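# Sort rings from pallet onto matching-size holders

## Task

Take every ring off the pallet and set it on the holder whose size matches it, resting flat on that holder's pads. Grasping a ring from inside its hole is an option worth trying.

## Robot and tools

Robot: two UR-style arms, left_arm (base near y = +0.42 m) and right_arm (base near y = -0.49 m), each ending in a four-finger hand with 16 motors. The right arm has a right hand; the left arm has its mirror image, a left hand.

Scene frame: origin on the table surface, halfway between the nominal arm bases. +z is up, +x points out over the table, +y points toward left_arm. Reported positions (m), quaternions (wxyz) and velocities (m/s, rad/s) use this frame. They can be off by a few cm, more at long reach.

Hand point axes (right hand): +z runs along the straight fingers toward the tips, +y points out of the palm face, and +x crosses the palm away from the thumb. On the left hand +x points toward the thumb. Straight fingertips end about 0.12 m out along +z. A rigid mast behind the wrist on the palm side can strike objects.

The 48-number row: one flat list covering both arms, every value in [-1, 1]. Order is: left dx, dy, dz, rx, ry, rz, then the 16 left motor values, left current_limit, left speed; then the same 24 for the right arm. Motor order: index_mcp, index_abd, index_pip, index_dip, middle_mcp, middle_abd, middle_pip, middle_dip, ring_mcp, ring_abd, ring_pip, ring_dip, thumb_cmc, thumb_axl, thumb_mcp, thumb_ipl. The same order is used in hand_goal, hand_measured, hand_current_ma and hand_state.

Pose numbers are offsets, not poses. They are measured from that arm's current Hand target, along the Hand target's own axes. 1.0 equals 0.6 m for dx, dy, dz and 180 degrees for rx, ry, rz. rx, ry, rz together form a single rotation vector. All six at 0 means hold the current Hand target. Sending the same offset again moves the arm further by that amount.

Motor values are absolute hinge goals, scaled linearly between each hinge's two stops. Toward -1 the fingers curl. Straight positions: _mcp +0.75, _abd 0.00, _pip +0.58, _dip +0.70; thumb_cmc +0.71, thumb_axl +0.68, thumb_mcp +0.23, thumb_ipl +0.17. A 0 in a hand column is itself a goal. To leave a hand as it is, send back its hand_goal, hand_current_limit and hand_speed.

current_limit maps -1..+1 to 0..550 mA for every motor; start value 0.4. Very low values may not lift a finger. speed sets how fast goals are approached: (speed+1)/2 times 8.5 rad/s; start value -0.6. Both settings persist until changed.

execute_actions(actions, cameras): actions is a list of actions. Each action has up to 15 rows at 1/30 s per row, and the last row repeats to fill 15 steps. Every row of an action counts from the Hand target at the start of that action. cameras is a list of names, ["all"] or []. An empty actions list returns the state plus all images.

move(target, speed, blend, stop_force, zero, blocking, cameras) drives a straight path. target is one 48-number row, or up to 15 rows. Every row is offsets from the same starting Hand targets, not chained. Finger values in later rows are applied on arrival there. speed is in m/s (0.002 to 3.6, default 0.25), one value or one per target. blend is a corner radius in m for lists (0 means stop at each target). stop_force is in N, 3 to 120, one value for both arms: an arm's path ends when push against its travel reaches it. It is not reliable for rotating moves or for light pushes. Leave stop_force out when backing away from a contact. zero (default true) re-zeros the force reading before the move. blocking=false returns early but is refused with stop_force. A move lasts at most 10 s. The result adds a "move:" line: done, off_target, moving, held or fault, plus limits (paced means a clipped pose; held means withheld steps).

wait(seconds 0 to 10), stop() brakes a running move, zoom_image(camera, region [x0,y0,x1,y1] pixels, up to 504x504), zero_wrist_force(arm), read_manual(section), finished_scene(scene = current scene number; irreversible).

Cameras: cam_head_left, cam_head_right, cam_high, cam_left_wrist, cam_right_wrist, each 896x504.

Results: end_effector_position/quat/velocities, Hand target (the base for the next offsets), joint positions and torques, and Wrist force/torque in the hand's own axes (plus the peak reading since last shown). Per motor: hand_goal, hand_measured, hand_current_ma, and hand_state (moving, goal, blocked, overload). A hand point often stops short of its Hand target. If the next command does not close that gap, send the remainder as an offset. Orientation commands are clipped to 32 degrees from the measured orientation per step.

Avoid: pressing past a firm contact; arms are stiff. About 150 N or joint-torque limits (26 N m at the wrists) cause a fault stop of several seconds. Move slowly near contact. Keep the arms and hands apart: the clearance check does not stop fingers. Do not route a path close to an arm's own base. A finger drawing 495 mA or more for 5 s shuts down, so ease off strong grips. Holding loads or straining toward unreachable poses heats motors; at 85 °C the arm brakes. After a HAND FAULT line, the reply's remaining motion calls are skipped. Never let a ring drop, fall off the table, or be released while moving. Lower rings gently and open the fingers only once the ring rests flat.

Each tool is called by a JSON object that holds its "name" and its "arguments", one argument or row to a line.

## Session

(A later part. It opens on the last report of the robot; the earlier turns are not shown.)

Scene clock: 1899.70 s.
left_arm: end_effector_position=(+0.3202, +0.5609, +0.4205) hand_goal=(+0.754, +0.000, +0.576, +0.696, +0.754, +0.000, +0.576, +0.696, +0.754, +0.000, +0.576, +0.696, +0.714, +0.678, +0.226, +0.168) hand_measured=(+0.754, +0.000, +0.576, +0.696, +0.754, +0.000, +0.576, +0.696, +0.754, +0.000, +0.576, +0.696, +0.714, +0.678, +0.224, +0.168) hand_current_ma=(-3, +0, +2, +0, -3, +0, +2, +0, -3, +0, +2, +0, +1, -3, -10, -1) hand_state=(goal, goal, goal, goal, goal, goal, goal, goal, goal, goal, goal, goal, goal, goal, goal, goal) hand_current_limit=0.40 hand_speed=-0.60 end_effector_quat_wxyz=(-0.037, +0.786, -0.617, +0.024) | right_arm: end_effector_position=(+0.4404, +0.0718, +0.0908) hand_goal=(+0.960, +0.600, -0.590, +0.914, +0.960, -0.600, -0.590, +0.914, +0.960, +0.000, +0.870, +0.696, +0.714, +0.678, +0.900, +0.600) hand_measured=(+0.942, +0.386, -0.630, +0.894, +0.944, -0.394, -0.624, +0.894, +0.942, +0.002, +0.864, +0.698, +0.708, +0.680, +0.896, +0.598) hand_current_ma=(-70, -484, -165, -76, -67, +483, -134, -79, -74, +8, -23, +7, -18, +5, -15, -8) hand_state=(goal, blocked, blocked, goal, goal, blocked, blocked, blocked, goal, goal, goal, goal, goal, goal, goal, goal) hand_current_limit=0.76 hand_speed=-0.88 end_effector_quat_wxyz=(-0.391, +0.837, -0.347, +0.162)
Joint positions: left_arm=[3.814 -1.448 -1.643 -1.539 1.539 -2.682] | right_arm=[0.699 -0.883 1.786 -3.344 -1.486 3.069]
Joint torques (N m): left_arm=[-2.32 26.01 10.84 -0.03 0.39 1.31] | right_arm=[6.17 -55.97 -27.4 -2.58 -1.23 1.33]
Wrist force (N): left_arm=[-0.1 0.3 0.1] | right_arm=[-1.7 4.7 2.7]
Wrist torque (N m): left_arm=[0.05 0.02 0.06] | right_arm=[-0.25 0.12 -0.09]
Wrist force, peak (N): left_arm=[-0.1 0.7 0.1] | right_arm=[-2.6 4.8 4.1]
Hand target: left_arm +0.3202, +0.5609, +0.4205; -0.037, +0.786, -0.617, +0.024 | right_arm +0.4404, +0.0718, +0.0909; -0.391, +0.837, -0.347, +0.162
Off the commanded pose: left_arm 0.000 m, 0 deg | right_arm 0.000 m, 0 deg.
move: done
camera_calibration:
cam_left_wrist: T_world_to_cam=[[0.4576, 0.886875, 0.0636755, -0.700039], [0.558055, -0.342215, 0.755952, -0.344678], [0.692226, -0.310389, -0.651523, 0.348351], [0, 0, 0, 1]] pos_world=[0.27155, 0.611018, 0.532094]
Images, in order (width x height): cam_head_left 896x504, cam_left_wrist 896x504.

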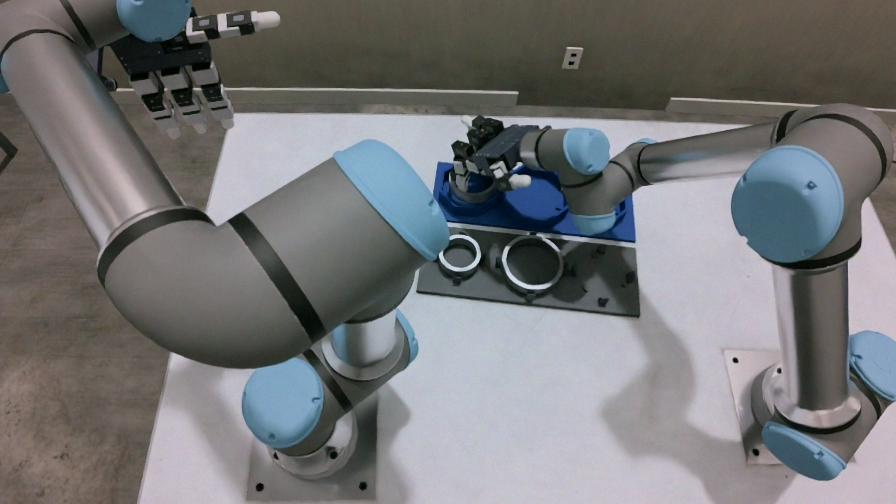

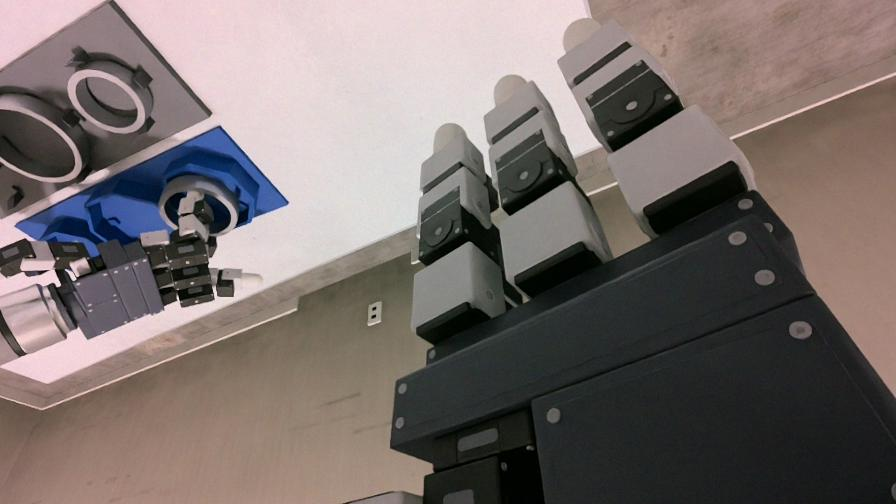

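{"name": "move", "arguments": {
  "target": [
    [0,0,0,0,0,0,0.754,0,0.576,0.696,0.754,0,0.576,0.696,0.754,0,0.576,0.696,0.714,0.678,0.226,0.168,0.4,-0.6, 0,-0.0564,-0.0474,0,0,0,0.96,0.6,-0.59,0.914,0.96,-0.6,-0.59,0.914,0.96,0,0.87,0.696,0.714,0.678,0.9,0.6,0.76,-0.88],
    [0,0,0,0,0,0,0.754,0,0.576,0.696,0.754,0,0.576,0.696,0.754,0,0.576,0.696,0.714,0.678,0.226,0.168,0.4,-0.6, 0.0706,0.3029,-0.4755,0,0,0,0.96,0.6,-0.59,0.914,0.96,-0.6,-0.59,0.914,0.96,0,0.87,0.696,0.714,0.678,0.9,0.6,0.76,-0.88],
    [0,0,0,0,0,0,0.754,0,0.576,0.696,0.754,0,0.576,0.696,0.754,0,0.576,0.696,0.714,0.678,0.226,0.168,0.4,-0.6, 0.0706,0.3731,-0.4166,0,0,0,0.96,0.6,-0.59,0.914,0.96,-0.6,-0.59,0.914,0.96,0,0.87,0.696,0.714,0.678,0.9,0.6,0.76,-0.88]
  ],
  "speed": [0.1,0.12,0.06],
  "blend": [0.02,0,0],
  "cameras": ["all"]
}}

{"name": "zoom_image", "arguments": {
  "camera": "cam_head_left",
  "region": [540, 220, 660, 330]
}}

{"name": "zoom_image", "arguments": {
  "camera": "cam_head_right",
  "region": [540, 220, 660, 330]
}}

{"name": "zoom_image", "arguments": {
  "camera": "cam_high",
  "region": [380, 80, 500, 200]
}}

Scene clock: 1985.17 s.
left_arm: end_effector_position=(+0.3202, +0.5609, +0.4205) hand_goal=(+0.754, +0.000, +0.576, +0.696, +0.754, +0.000, +0.576, +0.696, +0.754, +0.000, +0.576, +0.696, +0.714, +0.678, +0.226, +0.168) hand_measured=(+0.754, +0.000, +0.576, +0.696, +0.754, +0.000, +0.576, +0.696, +0.754, +0.000, +0.576, +0.696, +0.714, +0.678, +0.224, +0.168) hand_current_ma=(-3, +0, +2, +0, -3, +0, +2, +0, -3, +0, +2, +0, +1, -3, -10, -1) hand_state=(goal, goal, goal, goal, goal, goal, goal, goal, goal, goal, goal, goal, goal, goal, goal, goal) hand_current_limit=0.40 hand_speed=-0.60 end_effector_quat_wxyz=(-0.037, +0.786, -0.617, +0.024) | right_arm: end_effector_position=(+0.2332, -0.1953, +0.0797) hand_goal=(+0.960, +0.600, -0.590, +0.914, +0.960, -0.600, -0.590, +0.914, +0.960, +0.000, +0.870, +0.696, +0.714, +0.678, +0.900, +0.600) hand_measured=(+0.940, +0.386, -0.634, +0.894, +0.942, -0.402, -0.626, +0.892, +0.942, +0.002, +0.864, +0.698, +0.708, +0.680, +0.896, +0.598) hand_current_ma=(-78, -484, -176, -80, -73, +484, -146, -85, -74, +8, -23, +7, -18, +5, -15, -8) hand_state=(goal, blocked, blocked, blocked, goal, blocked, blocked, blocked, goal, goal, goal, goal, goal, goal, goal, goal) hand_current_limit=0.76 hand_speed=-0.88 end_effector_quat_wxyz=(-0.391, +0.837, -0.347, +0.162)
Joint positions: left_arm=[3.814 -1.448 -1.643 -1.539 1.539 -2.682] | right_arm=[0.361 -1.257 2.783 -3.919 -1.231 2.841]
Joint torques (N m): left_arm=[-2.49 26.04 11.33 -0.05 0.45 1.34] | right_arm=[5.88 -9.98 3.15 -5.21 3.24 1.63]
Wrist force (N): left_arm=[-0.2 0.6 0.0] | right_arm=[-2.0 4.4 2.8]
Wrist torque (N m): left_arm=[0.10 0.04 0.03] | right_arm=[-0.29 0.15 -0.30]
Wrist force, peak (N): left_arm=[0.0 0.8 0.1] | right_arm=[-1.7 5.6 3.5]
Hand target: left_arm +0.3202, +0.5609, +0.4205; -0.037, +0.786, -0.617, +0.024 | right_arm +0.2332, -0.1953, +0.0797; -0.391, +0.837, -0.347, +0.162
Off the commanded pose: left_arm 0.000 m, 0 deg | right_arm 0.000 m, 0 deg.
move: done
camera_calibration:
cam_left_wrist: T_world_to_cam=[[0.4576, 0.886875, 0.0636755, -0.700039], [0.558055, -0.342215, 0.755952, -0.344678], [0.692226, -0.310389, -0.651523, 0.348351], [0, 0, 0, 1]] pos_world=[0.27155, 0.611018, 0.532094]
cam_right_wrist: T_world_to_cam=[[-0.846541, 0.29812, -0.441014, 0.32108], [-0.427667, 0.112424, 0.896918, -0.00462376], [0.316969, 0.947885, 0.0323241, 0.233939], [0, 0, 0, 1]] pos_world=[0.195678, -0.316947, 0.138186]

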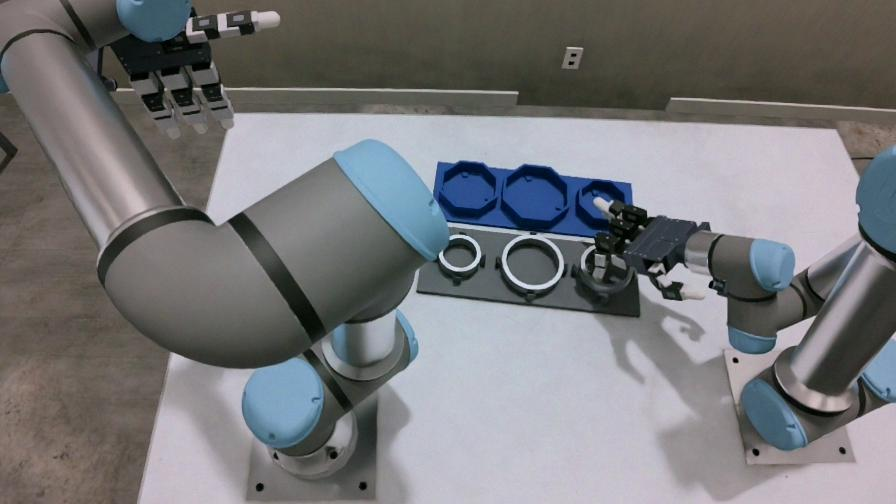

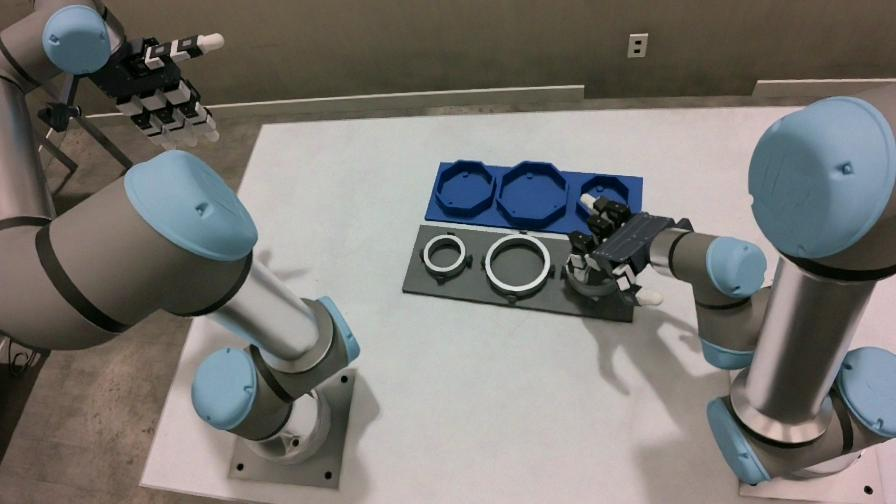

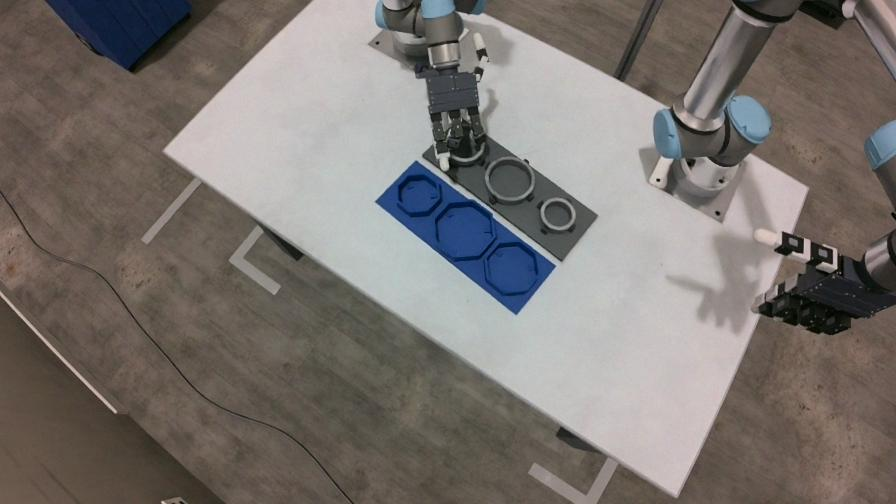

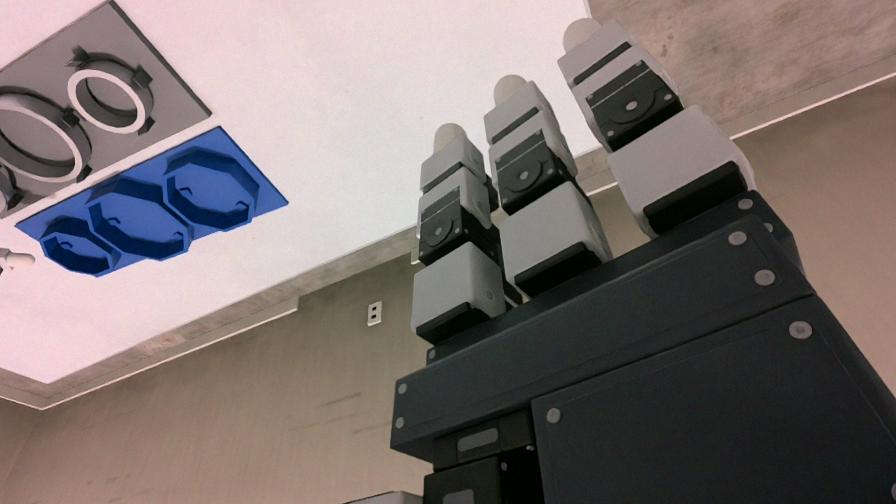

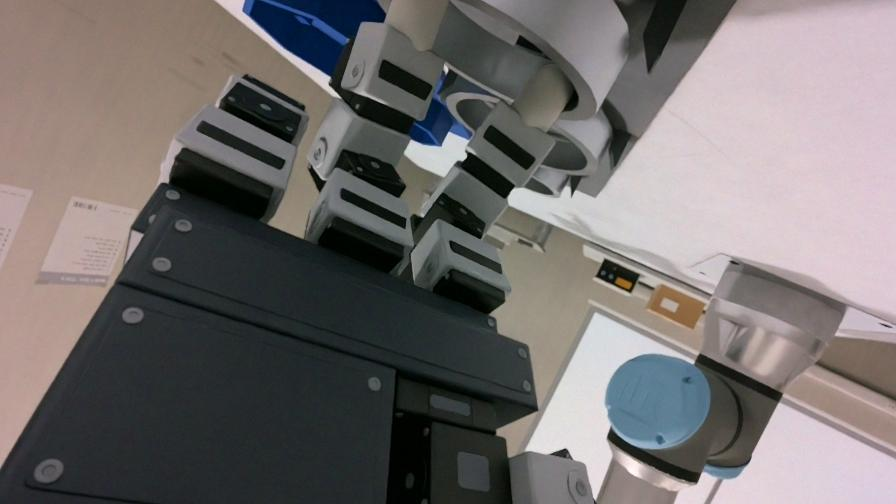

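Scaled by 4.200 from the camera's 896x504 image, which has a finer 1280x720 frame.

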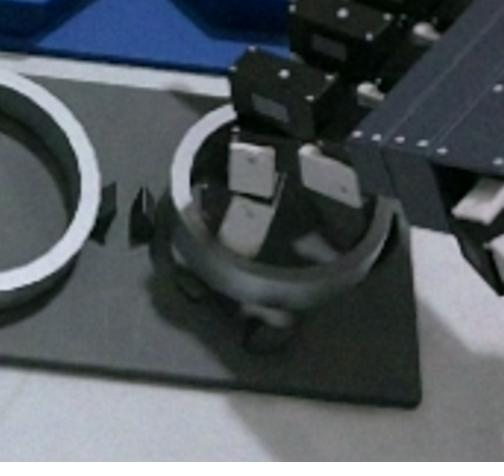

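Scaled by 4.200 from the camera's 896x504 image, which has a finer 1280x720 frame.

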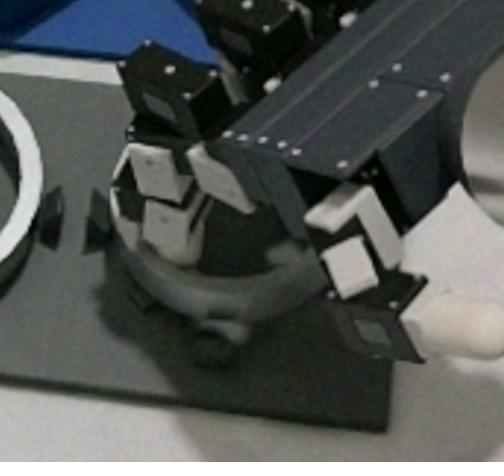

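Scaled by 4.200 from the camera's 896x504 image, which has a finer 1280x720 frame.

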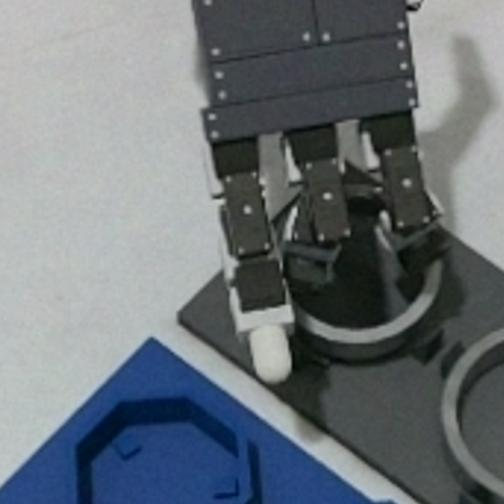

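{"name": "zoom_image", "arguments": {
  "camera": "cam_head_left",
  "region": [570, 250, 645, 310]
}}

{"name": "zoom_image", "arguments": {
  "camera": "cam_head_right",
  "region": [555, 250, 630, 310]
}}

{"name": "zoom_image", "arguments": {
  "camera": "cam_high",
  "region": [425, 115, 500, 175]
}}

Scaled by 6.720 from the camera's 896x504 image, which has a finer 1280x720 frame.

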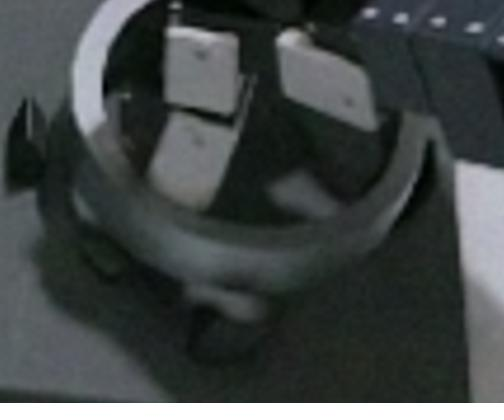

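Scaled by 6.720 from the camera's 896x504 image, which has a finer 1280x720 frame.

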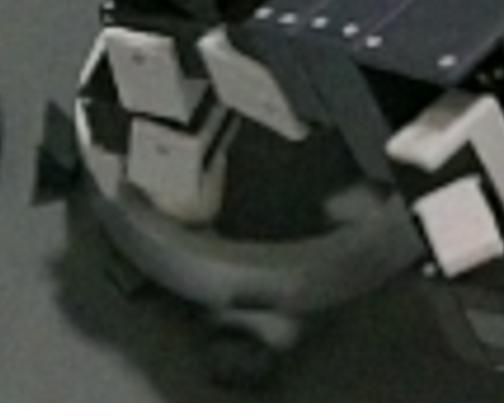

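Scaled by 6.720 from the camera's 896x504 image, which has a finer 1280x720 frame.

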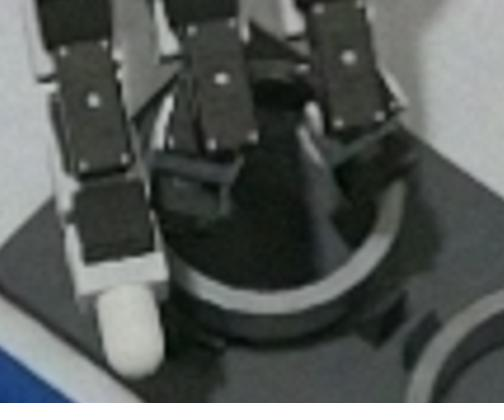

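{"name": "zoom_image", "arguments": {
  "camera": "cam_head_left",
  "region": [495, 250, 570, 310]
}}

{"name": "zoom_image", "arguments": {
  "camera": "cam_head_left",
  "region": [425, 235, 500, 295]
}}

Scaled by 6.720 from the camera's 896x504 image, which has a finer 1280x720 frame.

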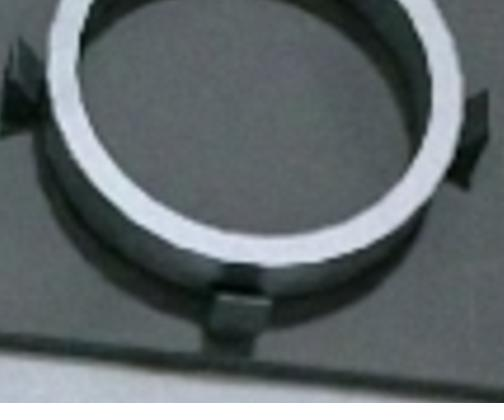

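Scaled by 6.720 from the camera's 896x504 image, which has a finer 1280x720 frame.

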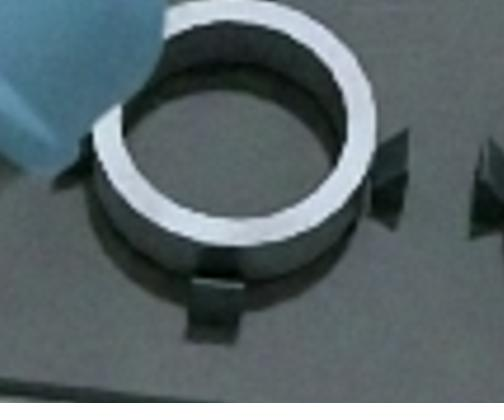

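{"name": "zoom_image", "arguments": {
  "camera": "cam_high",
  "region": [475, 145, 550, 205]
}}

{"name": "zoom_image", "arguments": {
  "camera": "cam_high",
  "region": [445, 130, 490, 166]
}}

{"name": "zoom_image", "arguments": {
  "camera": "cam_right_wrist",
  "region": [380, 0, 760, 210]
}}

Scaled by 6.720 from the camera's 896x504 image, which has a finer 1280x720 frame.

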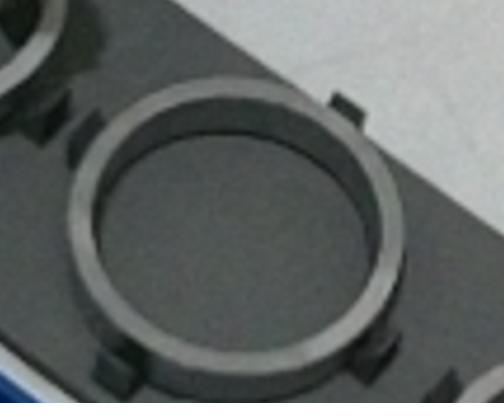

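Scaled by 11.200 from the camera's 896x504 image, which has a finer 1280x720 frame.

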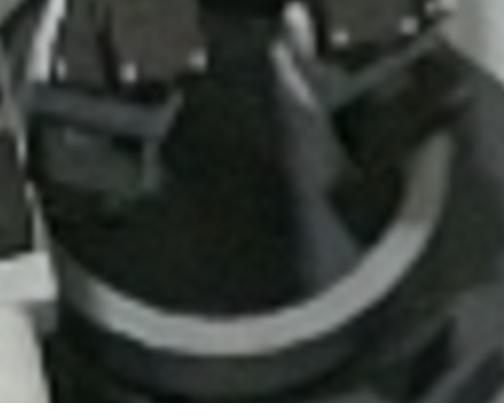

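Scaled by 1.326 from the camera's 896x504 image, which has a finer 1280x720 frame.

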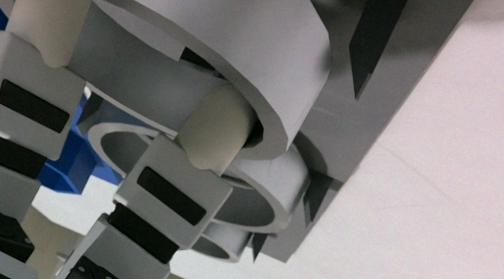

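{"name": "move", "arguments": {
  "target": [0,0,0,0,0,0,0.754,0,0.576,0.696,0.754,0,0.576,0.696,0.754,0,0.576,0.696,0.714,0.678,0.226,0.168,0.4,-0.6, 0,0.0239,0.02,0,0,0,0.96,0.6,-0.59,0.914,0.96,-0.6,-0.59,0.914,0.96,0,0.87,0.696,0.714,0.678,0.9,0.6,0.76,-0.88],
  "speed": 0.018,
  "stop_force": 5,
  "cameras": ["cam_head_left","cam_head_right","cam_high"]
}}

{"name": "zoom_image", "arguments": {
  "camera": "cam_head_left",
  "region": [570, 250, 645, 310]
}}

{"name": "zoom_image", "arguments": {
  "camera": "cam_high",
  "region": [425, 115, 500, 175]
}}

Scene clock: 2086.57 s.
left_arm: end_effector_position=(+0.3202, +0.5609, +0.4205) hand_goal=(+0.754, +0.000, +0.576, +0.696, +0.754, +0.000, +0.576, +0.696, +0.754, +0.000, +0.576, +0.696, +0.714, +0.678, +0.226, +0.168) hand_measured=(+0.754, +0.000, +0.576, +0.696, +0.754, +0.000, +0.576, +0.696, +0.754, +0.000, +0.576, +0.696, +0.714, +0.678, +0.224, +0.168) hand_current_ma=(-3, +0, +2, +0, -3, +0, +2, +0, -3, +0, +2, +0, +1, -3, -10, -1) hand_state=(goal, goal, goal, goal, goal, goal, goal, goal, goal, goal, goal, goal, goal, goal, goal, goal) hand_current_limit=0.40 hand_speed=-0.60 end_effector_quat_wxyz=(-0.037, +0.786, -0.617, +0.024) | right_arm: end_effector_position=(+0.2331, -0.1954, +0.0629) hand_goal=(+0.960, +0.600, -0.590, +0.914, +0.960, -0.600, -0.590, +0.914, +0.960, +0.000, +0.870, +0.696, +0.714, +0.678, +0.900, +0.600) hand_measured=(+0.946, +0.418, -0.650, +0.890, +0.946, -0.418, -0.640, +0.888, +0.942, +0.002, +0.864, +0.698, +0.708, +0.680, +0.896, +0.598) hand_current_ma=(-51, -484, -249, -92, -57, +484, -204, -104, -74, +7, -23, +7, -18, +5, -15, -8) hand_state=(goal, blocked, blocked, blocked, goal, blocked, blocked, blocked, goal, goal, goal, goal, goal, goal, goal, goal) hand_current_limit=0.76 hand_speed=-0.88 end_effector_quat_wxyz=(-0.391, +0.837, -0.347, +0.162)
Joint positions: left_arm=[3.814 -1.448 -1.643 -1.539 1.539 -2.682] | right_arm=[0.361 -1.145 2.785 -4.032 -1.231 2.841]
Joint torques (N m): left_arm=[-2.97 26.49 10.88 -0.06 0.38 1.29] | right_arm=[-1.99 -29.45 -0.54 -2.24 -2 -1.2]
Wrist force (N): left_arm=[0.0 0.4 0.2] | right_arm=[-2.4 4.2 3.3]
Wrist torque (N m): left_arm=[0.05 0.02 0.05] | right_arm=[-0.30 0.14 -0.30]
Wrist force, peak (N): left_arm=[0.0 0.7 0.4] | right_arm=[-2.5 4.3 3.5]
Hand target: left_arm +0.3202, +0.5609, +0.4205; -0.037, +0.786, -0.617, +0.024 | right_arm +0.2331, -0.1954, +0.0629; -0.391, +0.837, -0.347, +0.162 (not the last commanded pose)
Off the commanded pose: left_arm 0.000 m, 0 deg | right_arm 0.002 m, 0 deg.
move: contact (right_arm)
Images, in order (width x height): cam_head_left 896x504, cam_head_right 896x504, cam_high 896x504.

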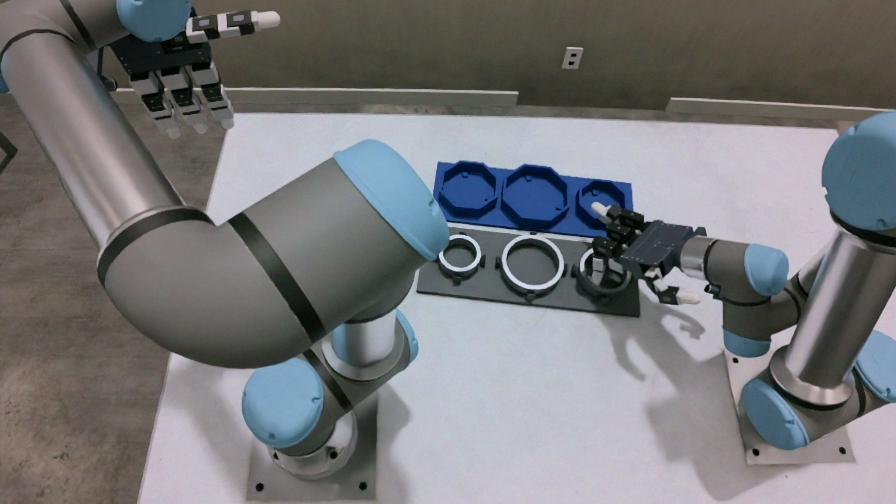

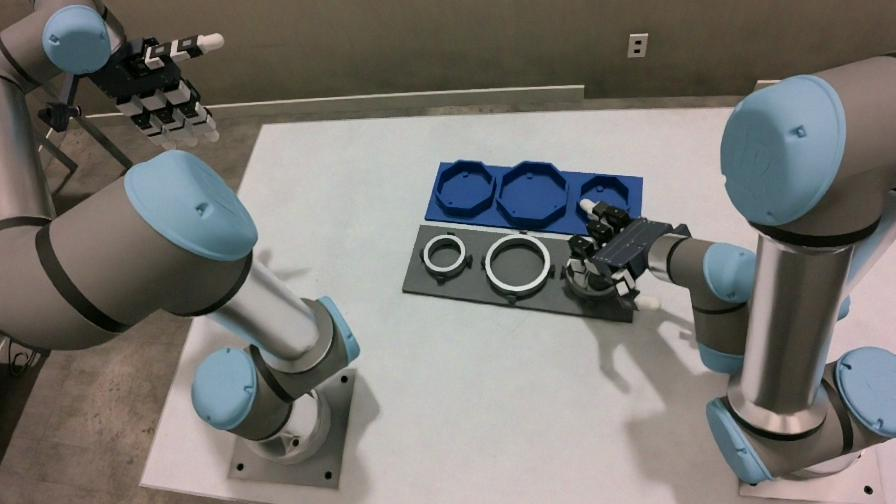

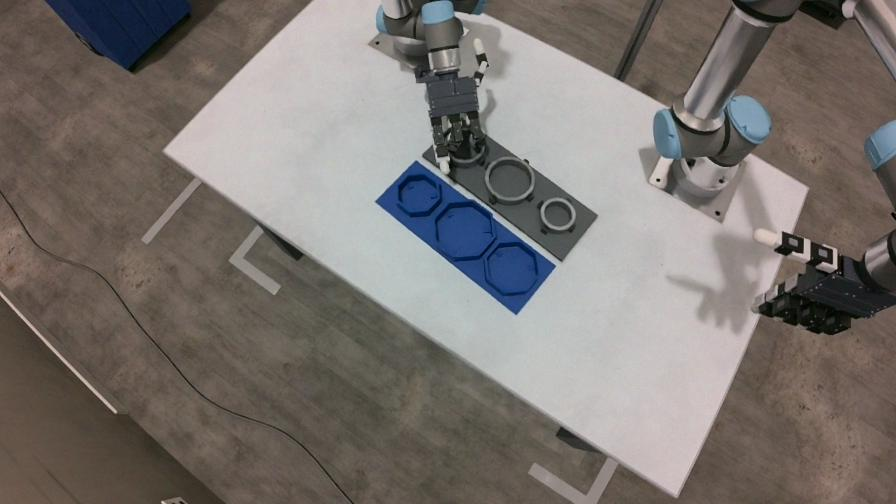

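Scaled by 6.720 from the camera's 896x504 image, which has a finer 1280x720 frame.

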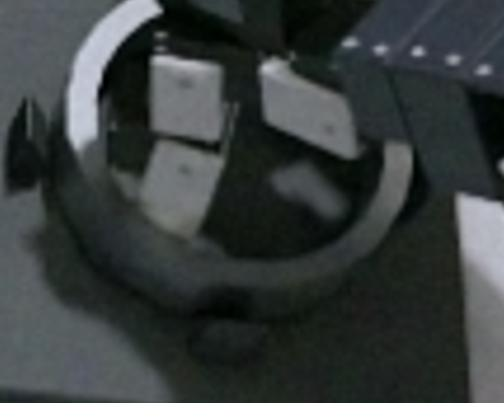

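Scaled by 6.720 from the camera's 896x504 image, which has a finer 1280x720 frame.

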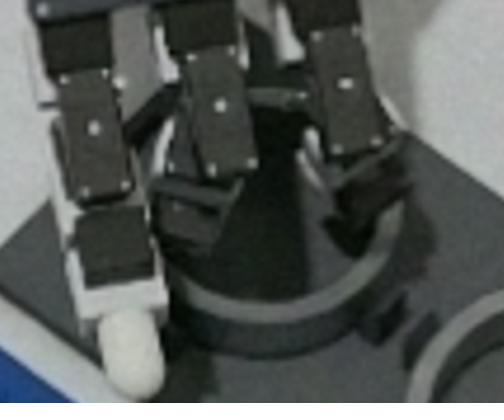

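{"name": "execute_actions", "arguments": {
  "actions": [
    [[0,0,0,0,0,0,0.754,0,0.576,0.696,0.754,0,0.576,0.696,0.754,0,0.576,0.696,0.714,0.678,0.226,0.168,0.4,-0.6, 0,0.0019,0.0016,0,0,0,0.96,0.6,-0.59,0.914,0.96,-0.6,-0.59,0.914,0.96,0,0.87,0.696,0.714,0.678,0.9,0.6,0.76,-0.88]]
  ]
}}

{"name": "execute_actions", "arguments": {
  "actions": [
    [[0,0,0,0,0,0,0.754,0,0.576,0.696,0.754,0,0.576,0.696,0.754,0,0.576,0.696,0.714,0.678,0.226,0.168,0.4,-0.6, 0,0.0019,0.0016,0,0,0,0.96,0.6,-0.59,0.914,0.96,-0.6,-0.59,0.914,0.96,0,0.87,0.696,0.714,0.678,0.9,0.6,0.76,-0.88]]
  ]
}}

{"name": "zoom_image", "arguments": {
  "camera": "cam_head_right",
  "region": [555, 250, 630, 310]
}}

Scene clock: 2096.27 s.
left_arm: end_effector_position=(+0.3202, +0.5609, +0.4205) hand_goal=(+0.754, +0.000, +0.576, +0.696, +0.754, +0.000, +0.576, +0.696, +0.754, +0.000, +0.576, +0.696, +0.714, +0.678, +0.226, +0.168) hand_measured=(+0.754, +0.000, +0.576, +0.696, +0.754, +0.000, +0.576, +0.696, +0.754, +0.000, +0.576, +0.696, +0.714, +0.678, +0.224, +0.168) hand_current_ma=(-3, +0, +2, +0, -3, +0, +2, +0, -3, +0, +2, +0, +1, -3, -10, -1) hand_state=(goal, goal, goal, goal, goal, goal, goal, goal, goal, goal, goal, goal, goal, goal, goal, goal) hand_current_limit=0.40 hand_speed=-0.60 end_effector_quat_wxyz=(-0.037, +0.786, -0.617, +0.024) | right_arm: end_effector_position=(+0.2331, -0.1954, +0.0614) hand_goal=(+0.960, +0.600, -0.590, +0.914, +0.960, -0.600, -0.590, +0.914, +0.960, +0.000, +0.870, +0.696, +0.714, +0.678, +0.900, +0.600) hand_measured=(+0.960, +0.442, -0.662, +0.886, +0.958, -0.438, -0.650, +0.882, +0.942, +0.002, +0.864, +0.698, +0.708, +0.680, +0.896, +0.598) hand_current_ma=(+1, -484, -308, -113, -10, +484, -253, -124, -74, +7, -22, +7, -18, +5, -15, -8) hand_state=(goal, blocked, blocked, blocked, goal, blocked, blocked, blocked, goal, goal, goal, goal, goal, goal, goal, goal) hand_current_limit=0.76 hand_speed=-0.88 end_effector_quat_wxyz=(-0.391, +0.837, -0.347, +0.162)
Joint positions: left_arm=[3.814 -1.448 -1.643 -1.539 1.539 -2.682] | right_arm=[0.361 -1.135 2.785 -4.042 -1.232 2.841]
Joint torques (N m): left_arm=[-3.22 26.52 11.2 0 0.45 1.28] | right_arm=[3.23 -10.22 -9.59 -3.65 -1.43 -1.05]
Wrist force (N): left_arm=[-0.1 0.5 0.2] | right_arm=[-2.1 -2.6 -2.7]
Wrist torque (N m): left_arm=[0.07 0.03 0.04] | right_arm=[0.16 0.11 -0.29]
Wrist force, peak (N): left_arm=[-0.1 0.7 0.2] | right_arm=[-2.4 4.5 3.3]
Hand target: left_arm +0.3202, +0.5609, +0.4205; -0.037, +0.786, -0.617, +0.024 | right_arm +0.2331, -0.1954, +0.0614; -0.391, +0.837, -0.347, +0.162
Off the commanded pose: left_arm 0.000 m, 0 deg | right_arm 0.000 m, 0 deg.

Scene clock: 2096.97 s.
left_arm: end_effector_position=(+0.3202, +0.5609, +0.4205) hand_goal=(+0.754, +0.000, +0.576, +0.696, +0.754, +0.000, +0.576, +0.696, +0.754, +0.000, +0.576, +0.696, +0.714, +0.678, +0.226, +0.168) hand_measured=(+0.754, +0.000, +0.576, +0.696, +0.754, +0.000, +0.576, +0.696, +0.754, +0.000, +0.576, +0.696, +0.714, +0.678, +0.224, +0.168) hand_current_ma=(-3, +0, +2, +0, -3, +0, +2, +0, -3, +0, +2, +0, +1, -3, -10, -1) hand_state=(goal, goal, goal, goal, goal, goal, goal, goal, goal, goal, goal, goal, goal, goal, goal, goal) hand_current_limit=0.40 hand_speed=-0.60 end_effector_quat_wxyz=(-0.037, +0.786, -0.617, +0.024) | right_arm: end_effector_position=(+0.2331, -0.1954, +0.0599) hand_goal=(+0.960, +0.600, -0.590, +0.914, +0.960, -0.600, -0.590, +0.914, +0.960, +0.000, +0.870, +0.696, +0.714, +0.678, +0.900, +0.600) hand_measured=(+0.978, +0.476, -0.678, +0.880, +0.976, -0.472, -0.666, +0.876, +0.942, +0.002, +0.864, +0.698, +0.708, +0.680, +0.896, +0.598) hand_current_ma=(+74, -483, -388, -135, +60, +484, -330, -152, -74, +7, -22, +7, -18, +5, -15, -8) hand_state=(goal, blocked, blocked, blocked, goal, blocked, blocked, blocked, goal, goal, goal, goal, goal, goal, goal, goal) hand_current_limit=0.76 hand_speed=-0.88 end_effector_quat_wxyz=(-0.391, +0.837, -0.347, +0.162)
Joint positions: left_arm=[3.814 -1.448 -1.643 -1.539 1.539 -2.682] | right_arm=[0.361 -1.125 2.784 -4.052 -1.232 2.841]
Joint torques (N m): left_arm=[-3.45 26.02 11.02 -0.01 0.57 1.34] | right_arm=[6.98 -7.6 -3.63 -2.51 -1.24 -0.67]
Wrist force (N): left_arm=[-0.1 0.5 0.2] | right_arm=[-2.4 -8.0 -5.7]
Wrist torque (N m): left_arm=[0.06 0.02 0.05] | right_arm=[0.42 0.12 -0.32]
Wrist force, peak (N): left_arm=[-0.1 0.6 0.1] | right_arm=[-2.5 -7.9 -6.0]
Hand target: left_arm +0.3202, +0.5609, +0.4205; -0.037, +0.786, -0.617, +0.024 | right_arm +0.2331, -0.1954, +0.0599; -0.391, +0.837, -0.347, +0.162
Off the commanded pose: left_arm 0.000 m, 0 deg | right_arm 0.000 m, 0 deg.

Scaled by 6.720 from the camera's 896x504 image, which has a finer 1280x720 frame.
This view is cut from an older image: the scene may have changed since it was taken.

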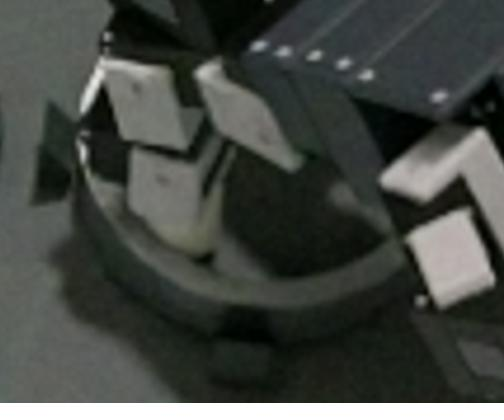

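{"name": "execute_actions", "arguments": {
  "actions": [
    [[0,0,0,0,0,0,0.754,0,0.576,0.696,0.754,0,0.576,0.696,0.754,0,0.576,0.696,0.714,0.678,0.226,0.168,0.4,-0.6, 0,-0.0032,-0.0027,0,0,0,0.96,0.6,-0.59,0.914,0.96,-0.6,-0.59,0.914,0.96,0,0.87,0.696,0.714,0.678,0.9,0.6,0.76,-0.88]]
  ]
}}

{"name": "execute_actions", "arguments": {
  "actions": [
    [[0,0,0,0,0,0,0.754,0,0.576,0.696,0.754,0,0.576,0.696,0.754,0,0.576,0.696,0.714,0.678,0.226,0.168,0.4,-0.6, 0,0,0,0,0,0,0.96,0,-0.59,0.914,0.96,0,-0.59,0.914,0.96,0,0.87,0.696,0.714,0.678,0.9,0.6,0.4,-0.8]],
    [[0,0,0,0,0,0,0.754,0,0.576,0.696,0.754,0,0.576,0.696,0.754,0,0.576,0.696,0.714,0.678,0.226,0.168,0.4,-0.6, 0,0,0,0,0,0,0.96,0,-0.59,0.914,0.96,0,-0.59,0.914,0.96,0,0.87,0.696,0.714,0.678,0.9,0.6,0.4,-0.8]]
  ],
  "cameras": ["cam_head_left","cam_head_right","cam_high"]
}}

{"name": "zoom_image", "arguments": {
  "camera": "cam_head_left",
  "region": [570, 250, 645, 310]
}}

{"name": "zoom_image", "arguments": {
  "camera": "cam_head_right",
  "region": [555, 250, 630, 310]
}}

Scene clock: 2107.50 s.
left_arm: end_effector_position=(+0.3202, +0.5609, +0.4205) hand_goal=(+0.754, +0.000, +0.576, +0.696, +0.754, +0.000, +0.576, +0.696, +0.754, +0.000, +0.576, +0.696, +0.714, +0.678, +0.226, +0.168) hand_measured=(+0.754, +0.000, +0.576, +0.696, +0.754, +0.000, +0.576, +0.696, +0.754, +0.000, +0.576, +0.696, +0.714, +0.678, +0.224, +0.168) hand_current_ma=(-3, +0, +2, +0, -3, +0, +2, +0, -3, +0, +2, +0, +1, -3, -10, -1) hand_state=(goal, goal, goal, goal, goal, goal, goal, goal, goal, goal, goal, goal, goal, goal, goal, goal) hand_current_limit=0.40 hand_speed=-0.60 end_effector_quat_wxyz=(-0.037, +0.786, -0.617, +0.024) | right_arm: end_effector_position=(+0.2330, -0.1954, +0.0624) hand_goal=(+0.960, +0.600, -0.590, +0.914, +0.960, -0.600, -0.590, +0.914, +0.960, +0.000, +0.870, +0.696, +0.714, +0.678, +0.900, +0.600) hand_measured=(+0.972, +0.476, -0.678, +0.880, +0.970, -0.472, -0.666, +0.876, +0.942, +0.002, +0.864, +0.698, +0.708, +0.680, +0.896, +0.598) hand_current_ma=(+50, -483, -388, -135, +41, +484, -330, -152, -74, +7, -22, +7, -18, +5, -15, -8) hand_state=(goal, blocked, blocked, blocked, goal, blocked, blocked, blocked, goal, goal, goal, goal, goal, goal, goal, goal) hand_current_limit=0.76 hand_speed=-0.88 end_effector_quat_wxyz=(-0.391, +0.837, -0.347, +0.162)
Joint positions: left_arm=[3.814 -1.448 -1.643 -1.539 1.539 -2.682] | right_arm=[0.361 -1.142 2.785 -4.035 -1.231 2.841]
Joint torques (N m): left_arm=[-3.39 25.69 11.24 0 0.49 1.25] | right_arm=[6.54 -27.51 -4.6 -2.01 0.85 -0.3]
Wrist force (N): left_arm=[0.0 0.5 0.3] | right_arm=[-3.5 2.3 4.5]
Wrist torque (N m): left_arm=[0.07 0.02 0.05] | right_arm=[-0.23 0.02 -0.31]
Wrist force, peak (N): left_arm=[0.1 0.7 0.1] | right_arm=[-2.3 -8.2 -5.9]
Hand target: left_arm +0.3202, +0.5609, +0.4205; -0.037, +0.786, -0.617, +0.024 | right_arm +0.2331, -0.1954, +0.0624; -0.391, +0.837, -0.347, +0.162
Off the commanded pose: left_arm 0.000 m, 0 deg | right_arm 0.000 m, 0 deg.

Scene clock: 2108.70 s.
left_arm: end_effector_position=(+0.3202, +0.5609, +0.4205) hand_goal=(+0.754, +0.000, +0.576, +0.696, +0.754, +0.000, +0.576, +0.696, +0.754, +0.000, +0.576, +0.696, +0.714, +0.678, +0.226, +0.168) hand_measured=(+0.754, +0.000, +0.576, +0.696, +0.754, +0.000, +0.576, +0.696, +0.754, +0.000, +0.576, +0.696, +0.714, +0.678, +0.224, +0.168) hand_current_ma=(-3, +0, +2, +0, -3, +0, +2, +0, -3, +0, +2, +0, +1, -3, -10, -1) hand_state=(goal, goal, goal, goal, goal, goal, goal, goal, goal, goal, goal, goal, goal, goal, goal, goal) hand_current_limit=0.40 hand_speed=-0.60 end_effector_quat_wxyz=(-0.037, +0.786, -0.617, +0.024) | right_arm: end_effector_position=(+0.2331, -0.1954, +0.0625) hand_goal=(+0.960, +0.000, -0.590, +0.914, +0.960, +0.000, -0.590, +0.914, +0.960, +0.000, +0.870, +0.696, +0.714, +0.678, +0.900, +0.600) hand_measured=(+0.946, +0.004, -0.592, +0.912, +0.948, -0.004, -0.592, +0.912, +0.942, +0.002, +0.864, +0.698, +0.708, +0.680, +0.896, +0.598) hand_current_ma=(-56, +9, -9, -9, -50, -9, -7, -9, -74, +7, -22, +7, -18, +5, -15, -8) hand_state=(goal, goal, goal, goal, goal, goal, goal, goal, goal, goal, goal, goal, goal, goal, goal, goal) hand_current_limit=0.40 hand_speed=-0.80 end_effector_quat_wxyz=(-0.391, +0.837, -0.347, +0.162)
Joint positions: left_arm=[3.814 -1.448 -1.643 -1.539 1.539 -2.682] | right_arm=[0.361 -1.142 2.785 -4.035 -1.231 2.841]
Joint torques (N m): left_arm=[-3.24 25.56 11.84 0.06 0.49 1.23] | right_arm=[2.37 -20.74 -9.82 -4.21 -2.3 -1.42]
Wrist force (N): left_arm=[-0.2 0.6 0.1] | right_arm=[-2.0 0.3 -0.2]
Wrist torque (N m): left_arm=[0.09 0.03 0.04] | right_arm=[-0.05 0.15 -0.31]
Wrist force, peak (N): left_arm=[-0.1 0.7 0.3] | right_arm=[-3.5 2.4 4.6]
Hand target: left_arm +0.3202, +0.5609, +0.4205; -0.037, +0.786, -0.617, +0.024 | right_arm +0.2331, -0.1954, +0.0624; -0.391, +0.837, -0.347, +0.162
Off the commanded pose: left_arm 0.000 m, 0 deg | right_arm 0.000 m, 0 deg.
Images, in order (width x height): cam_head_left 896x504, cam_head_right 896x504, cam_high 896x504.

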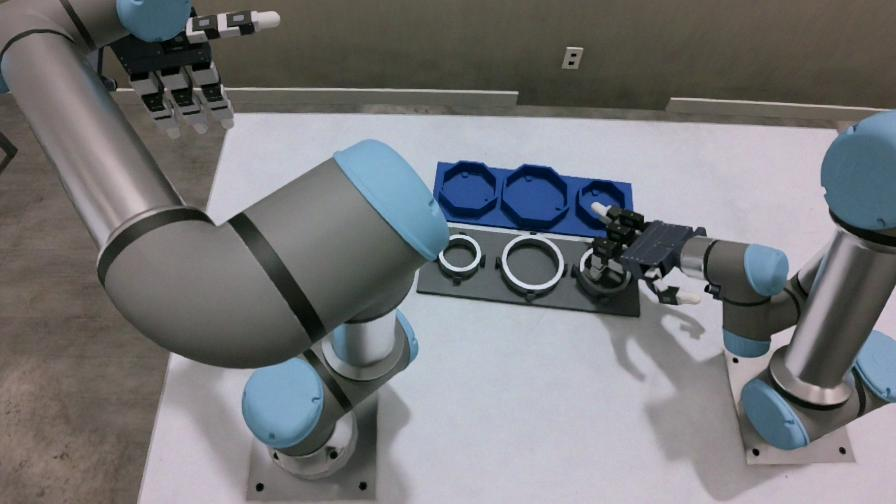

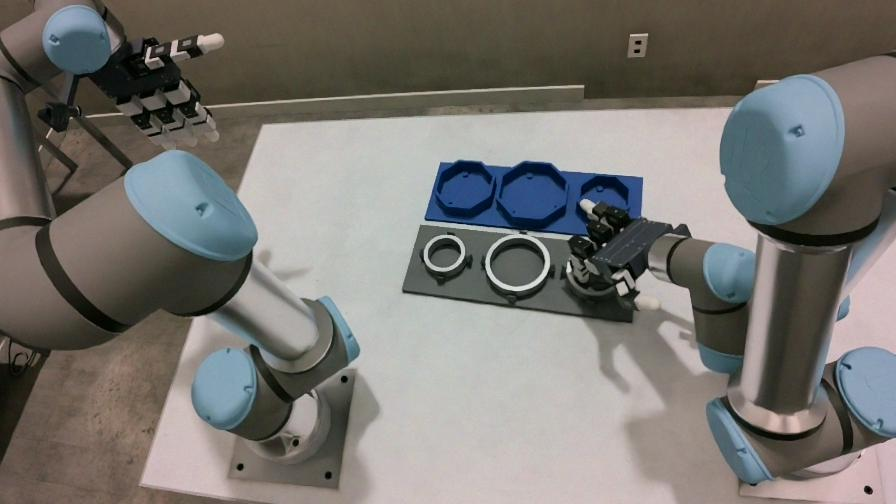

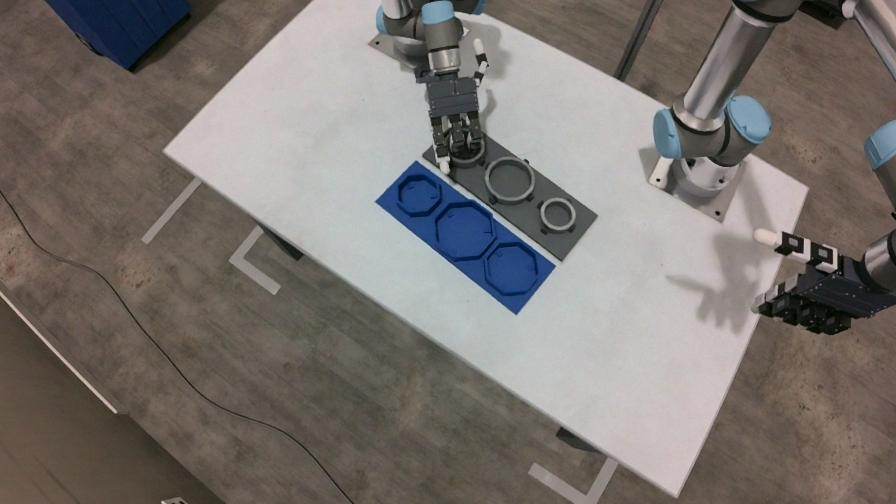

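Scaled by 6.720 from the camera's 896x504 image, which has a finer 1280x720 frame.

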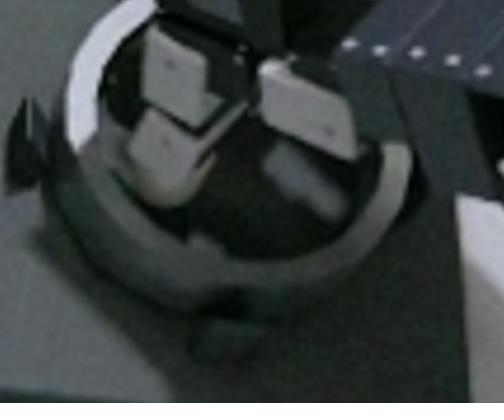

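Scaled by 6.720 from the camera's 896x504 image, which has a finer 1280x720 frame.

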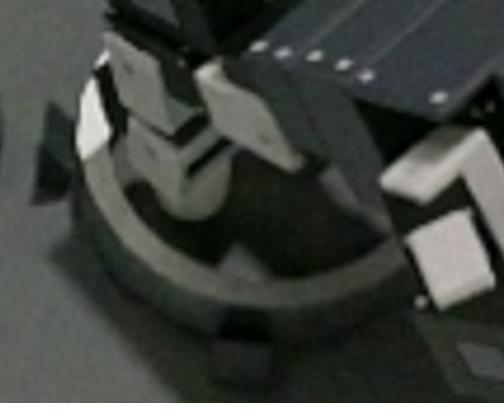

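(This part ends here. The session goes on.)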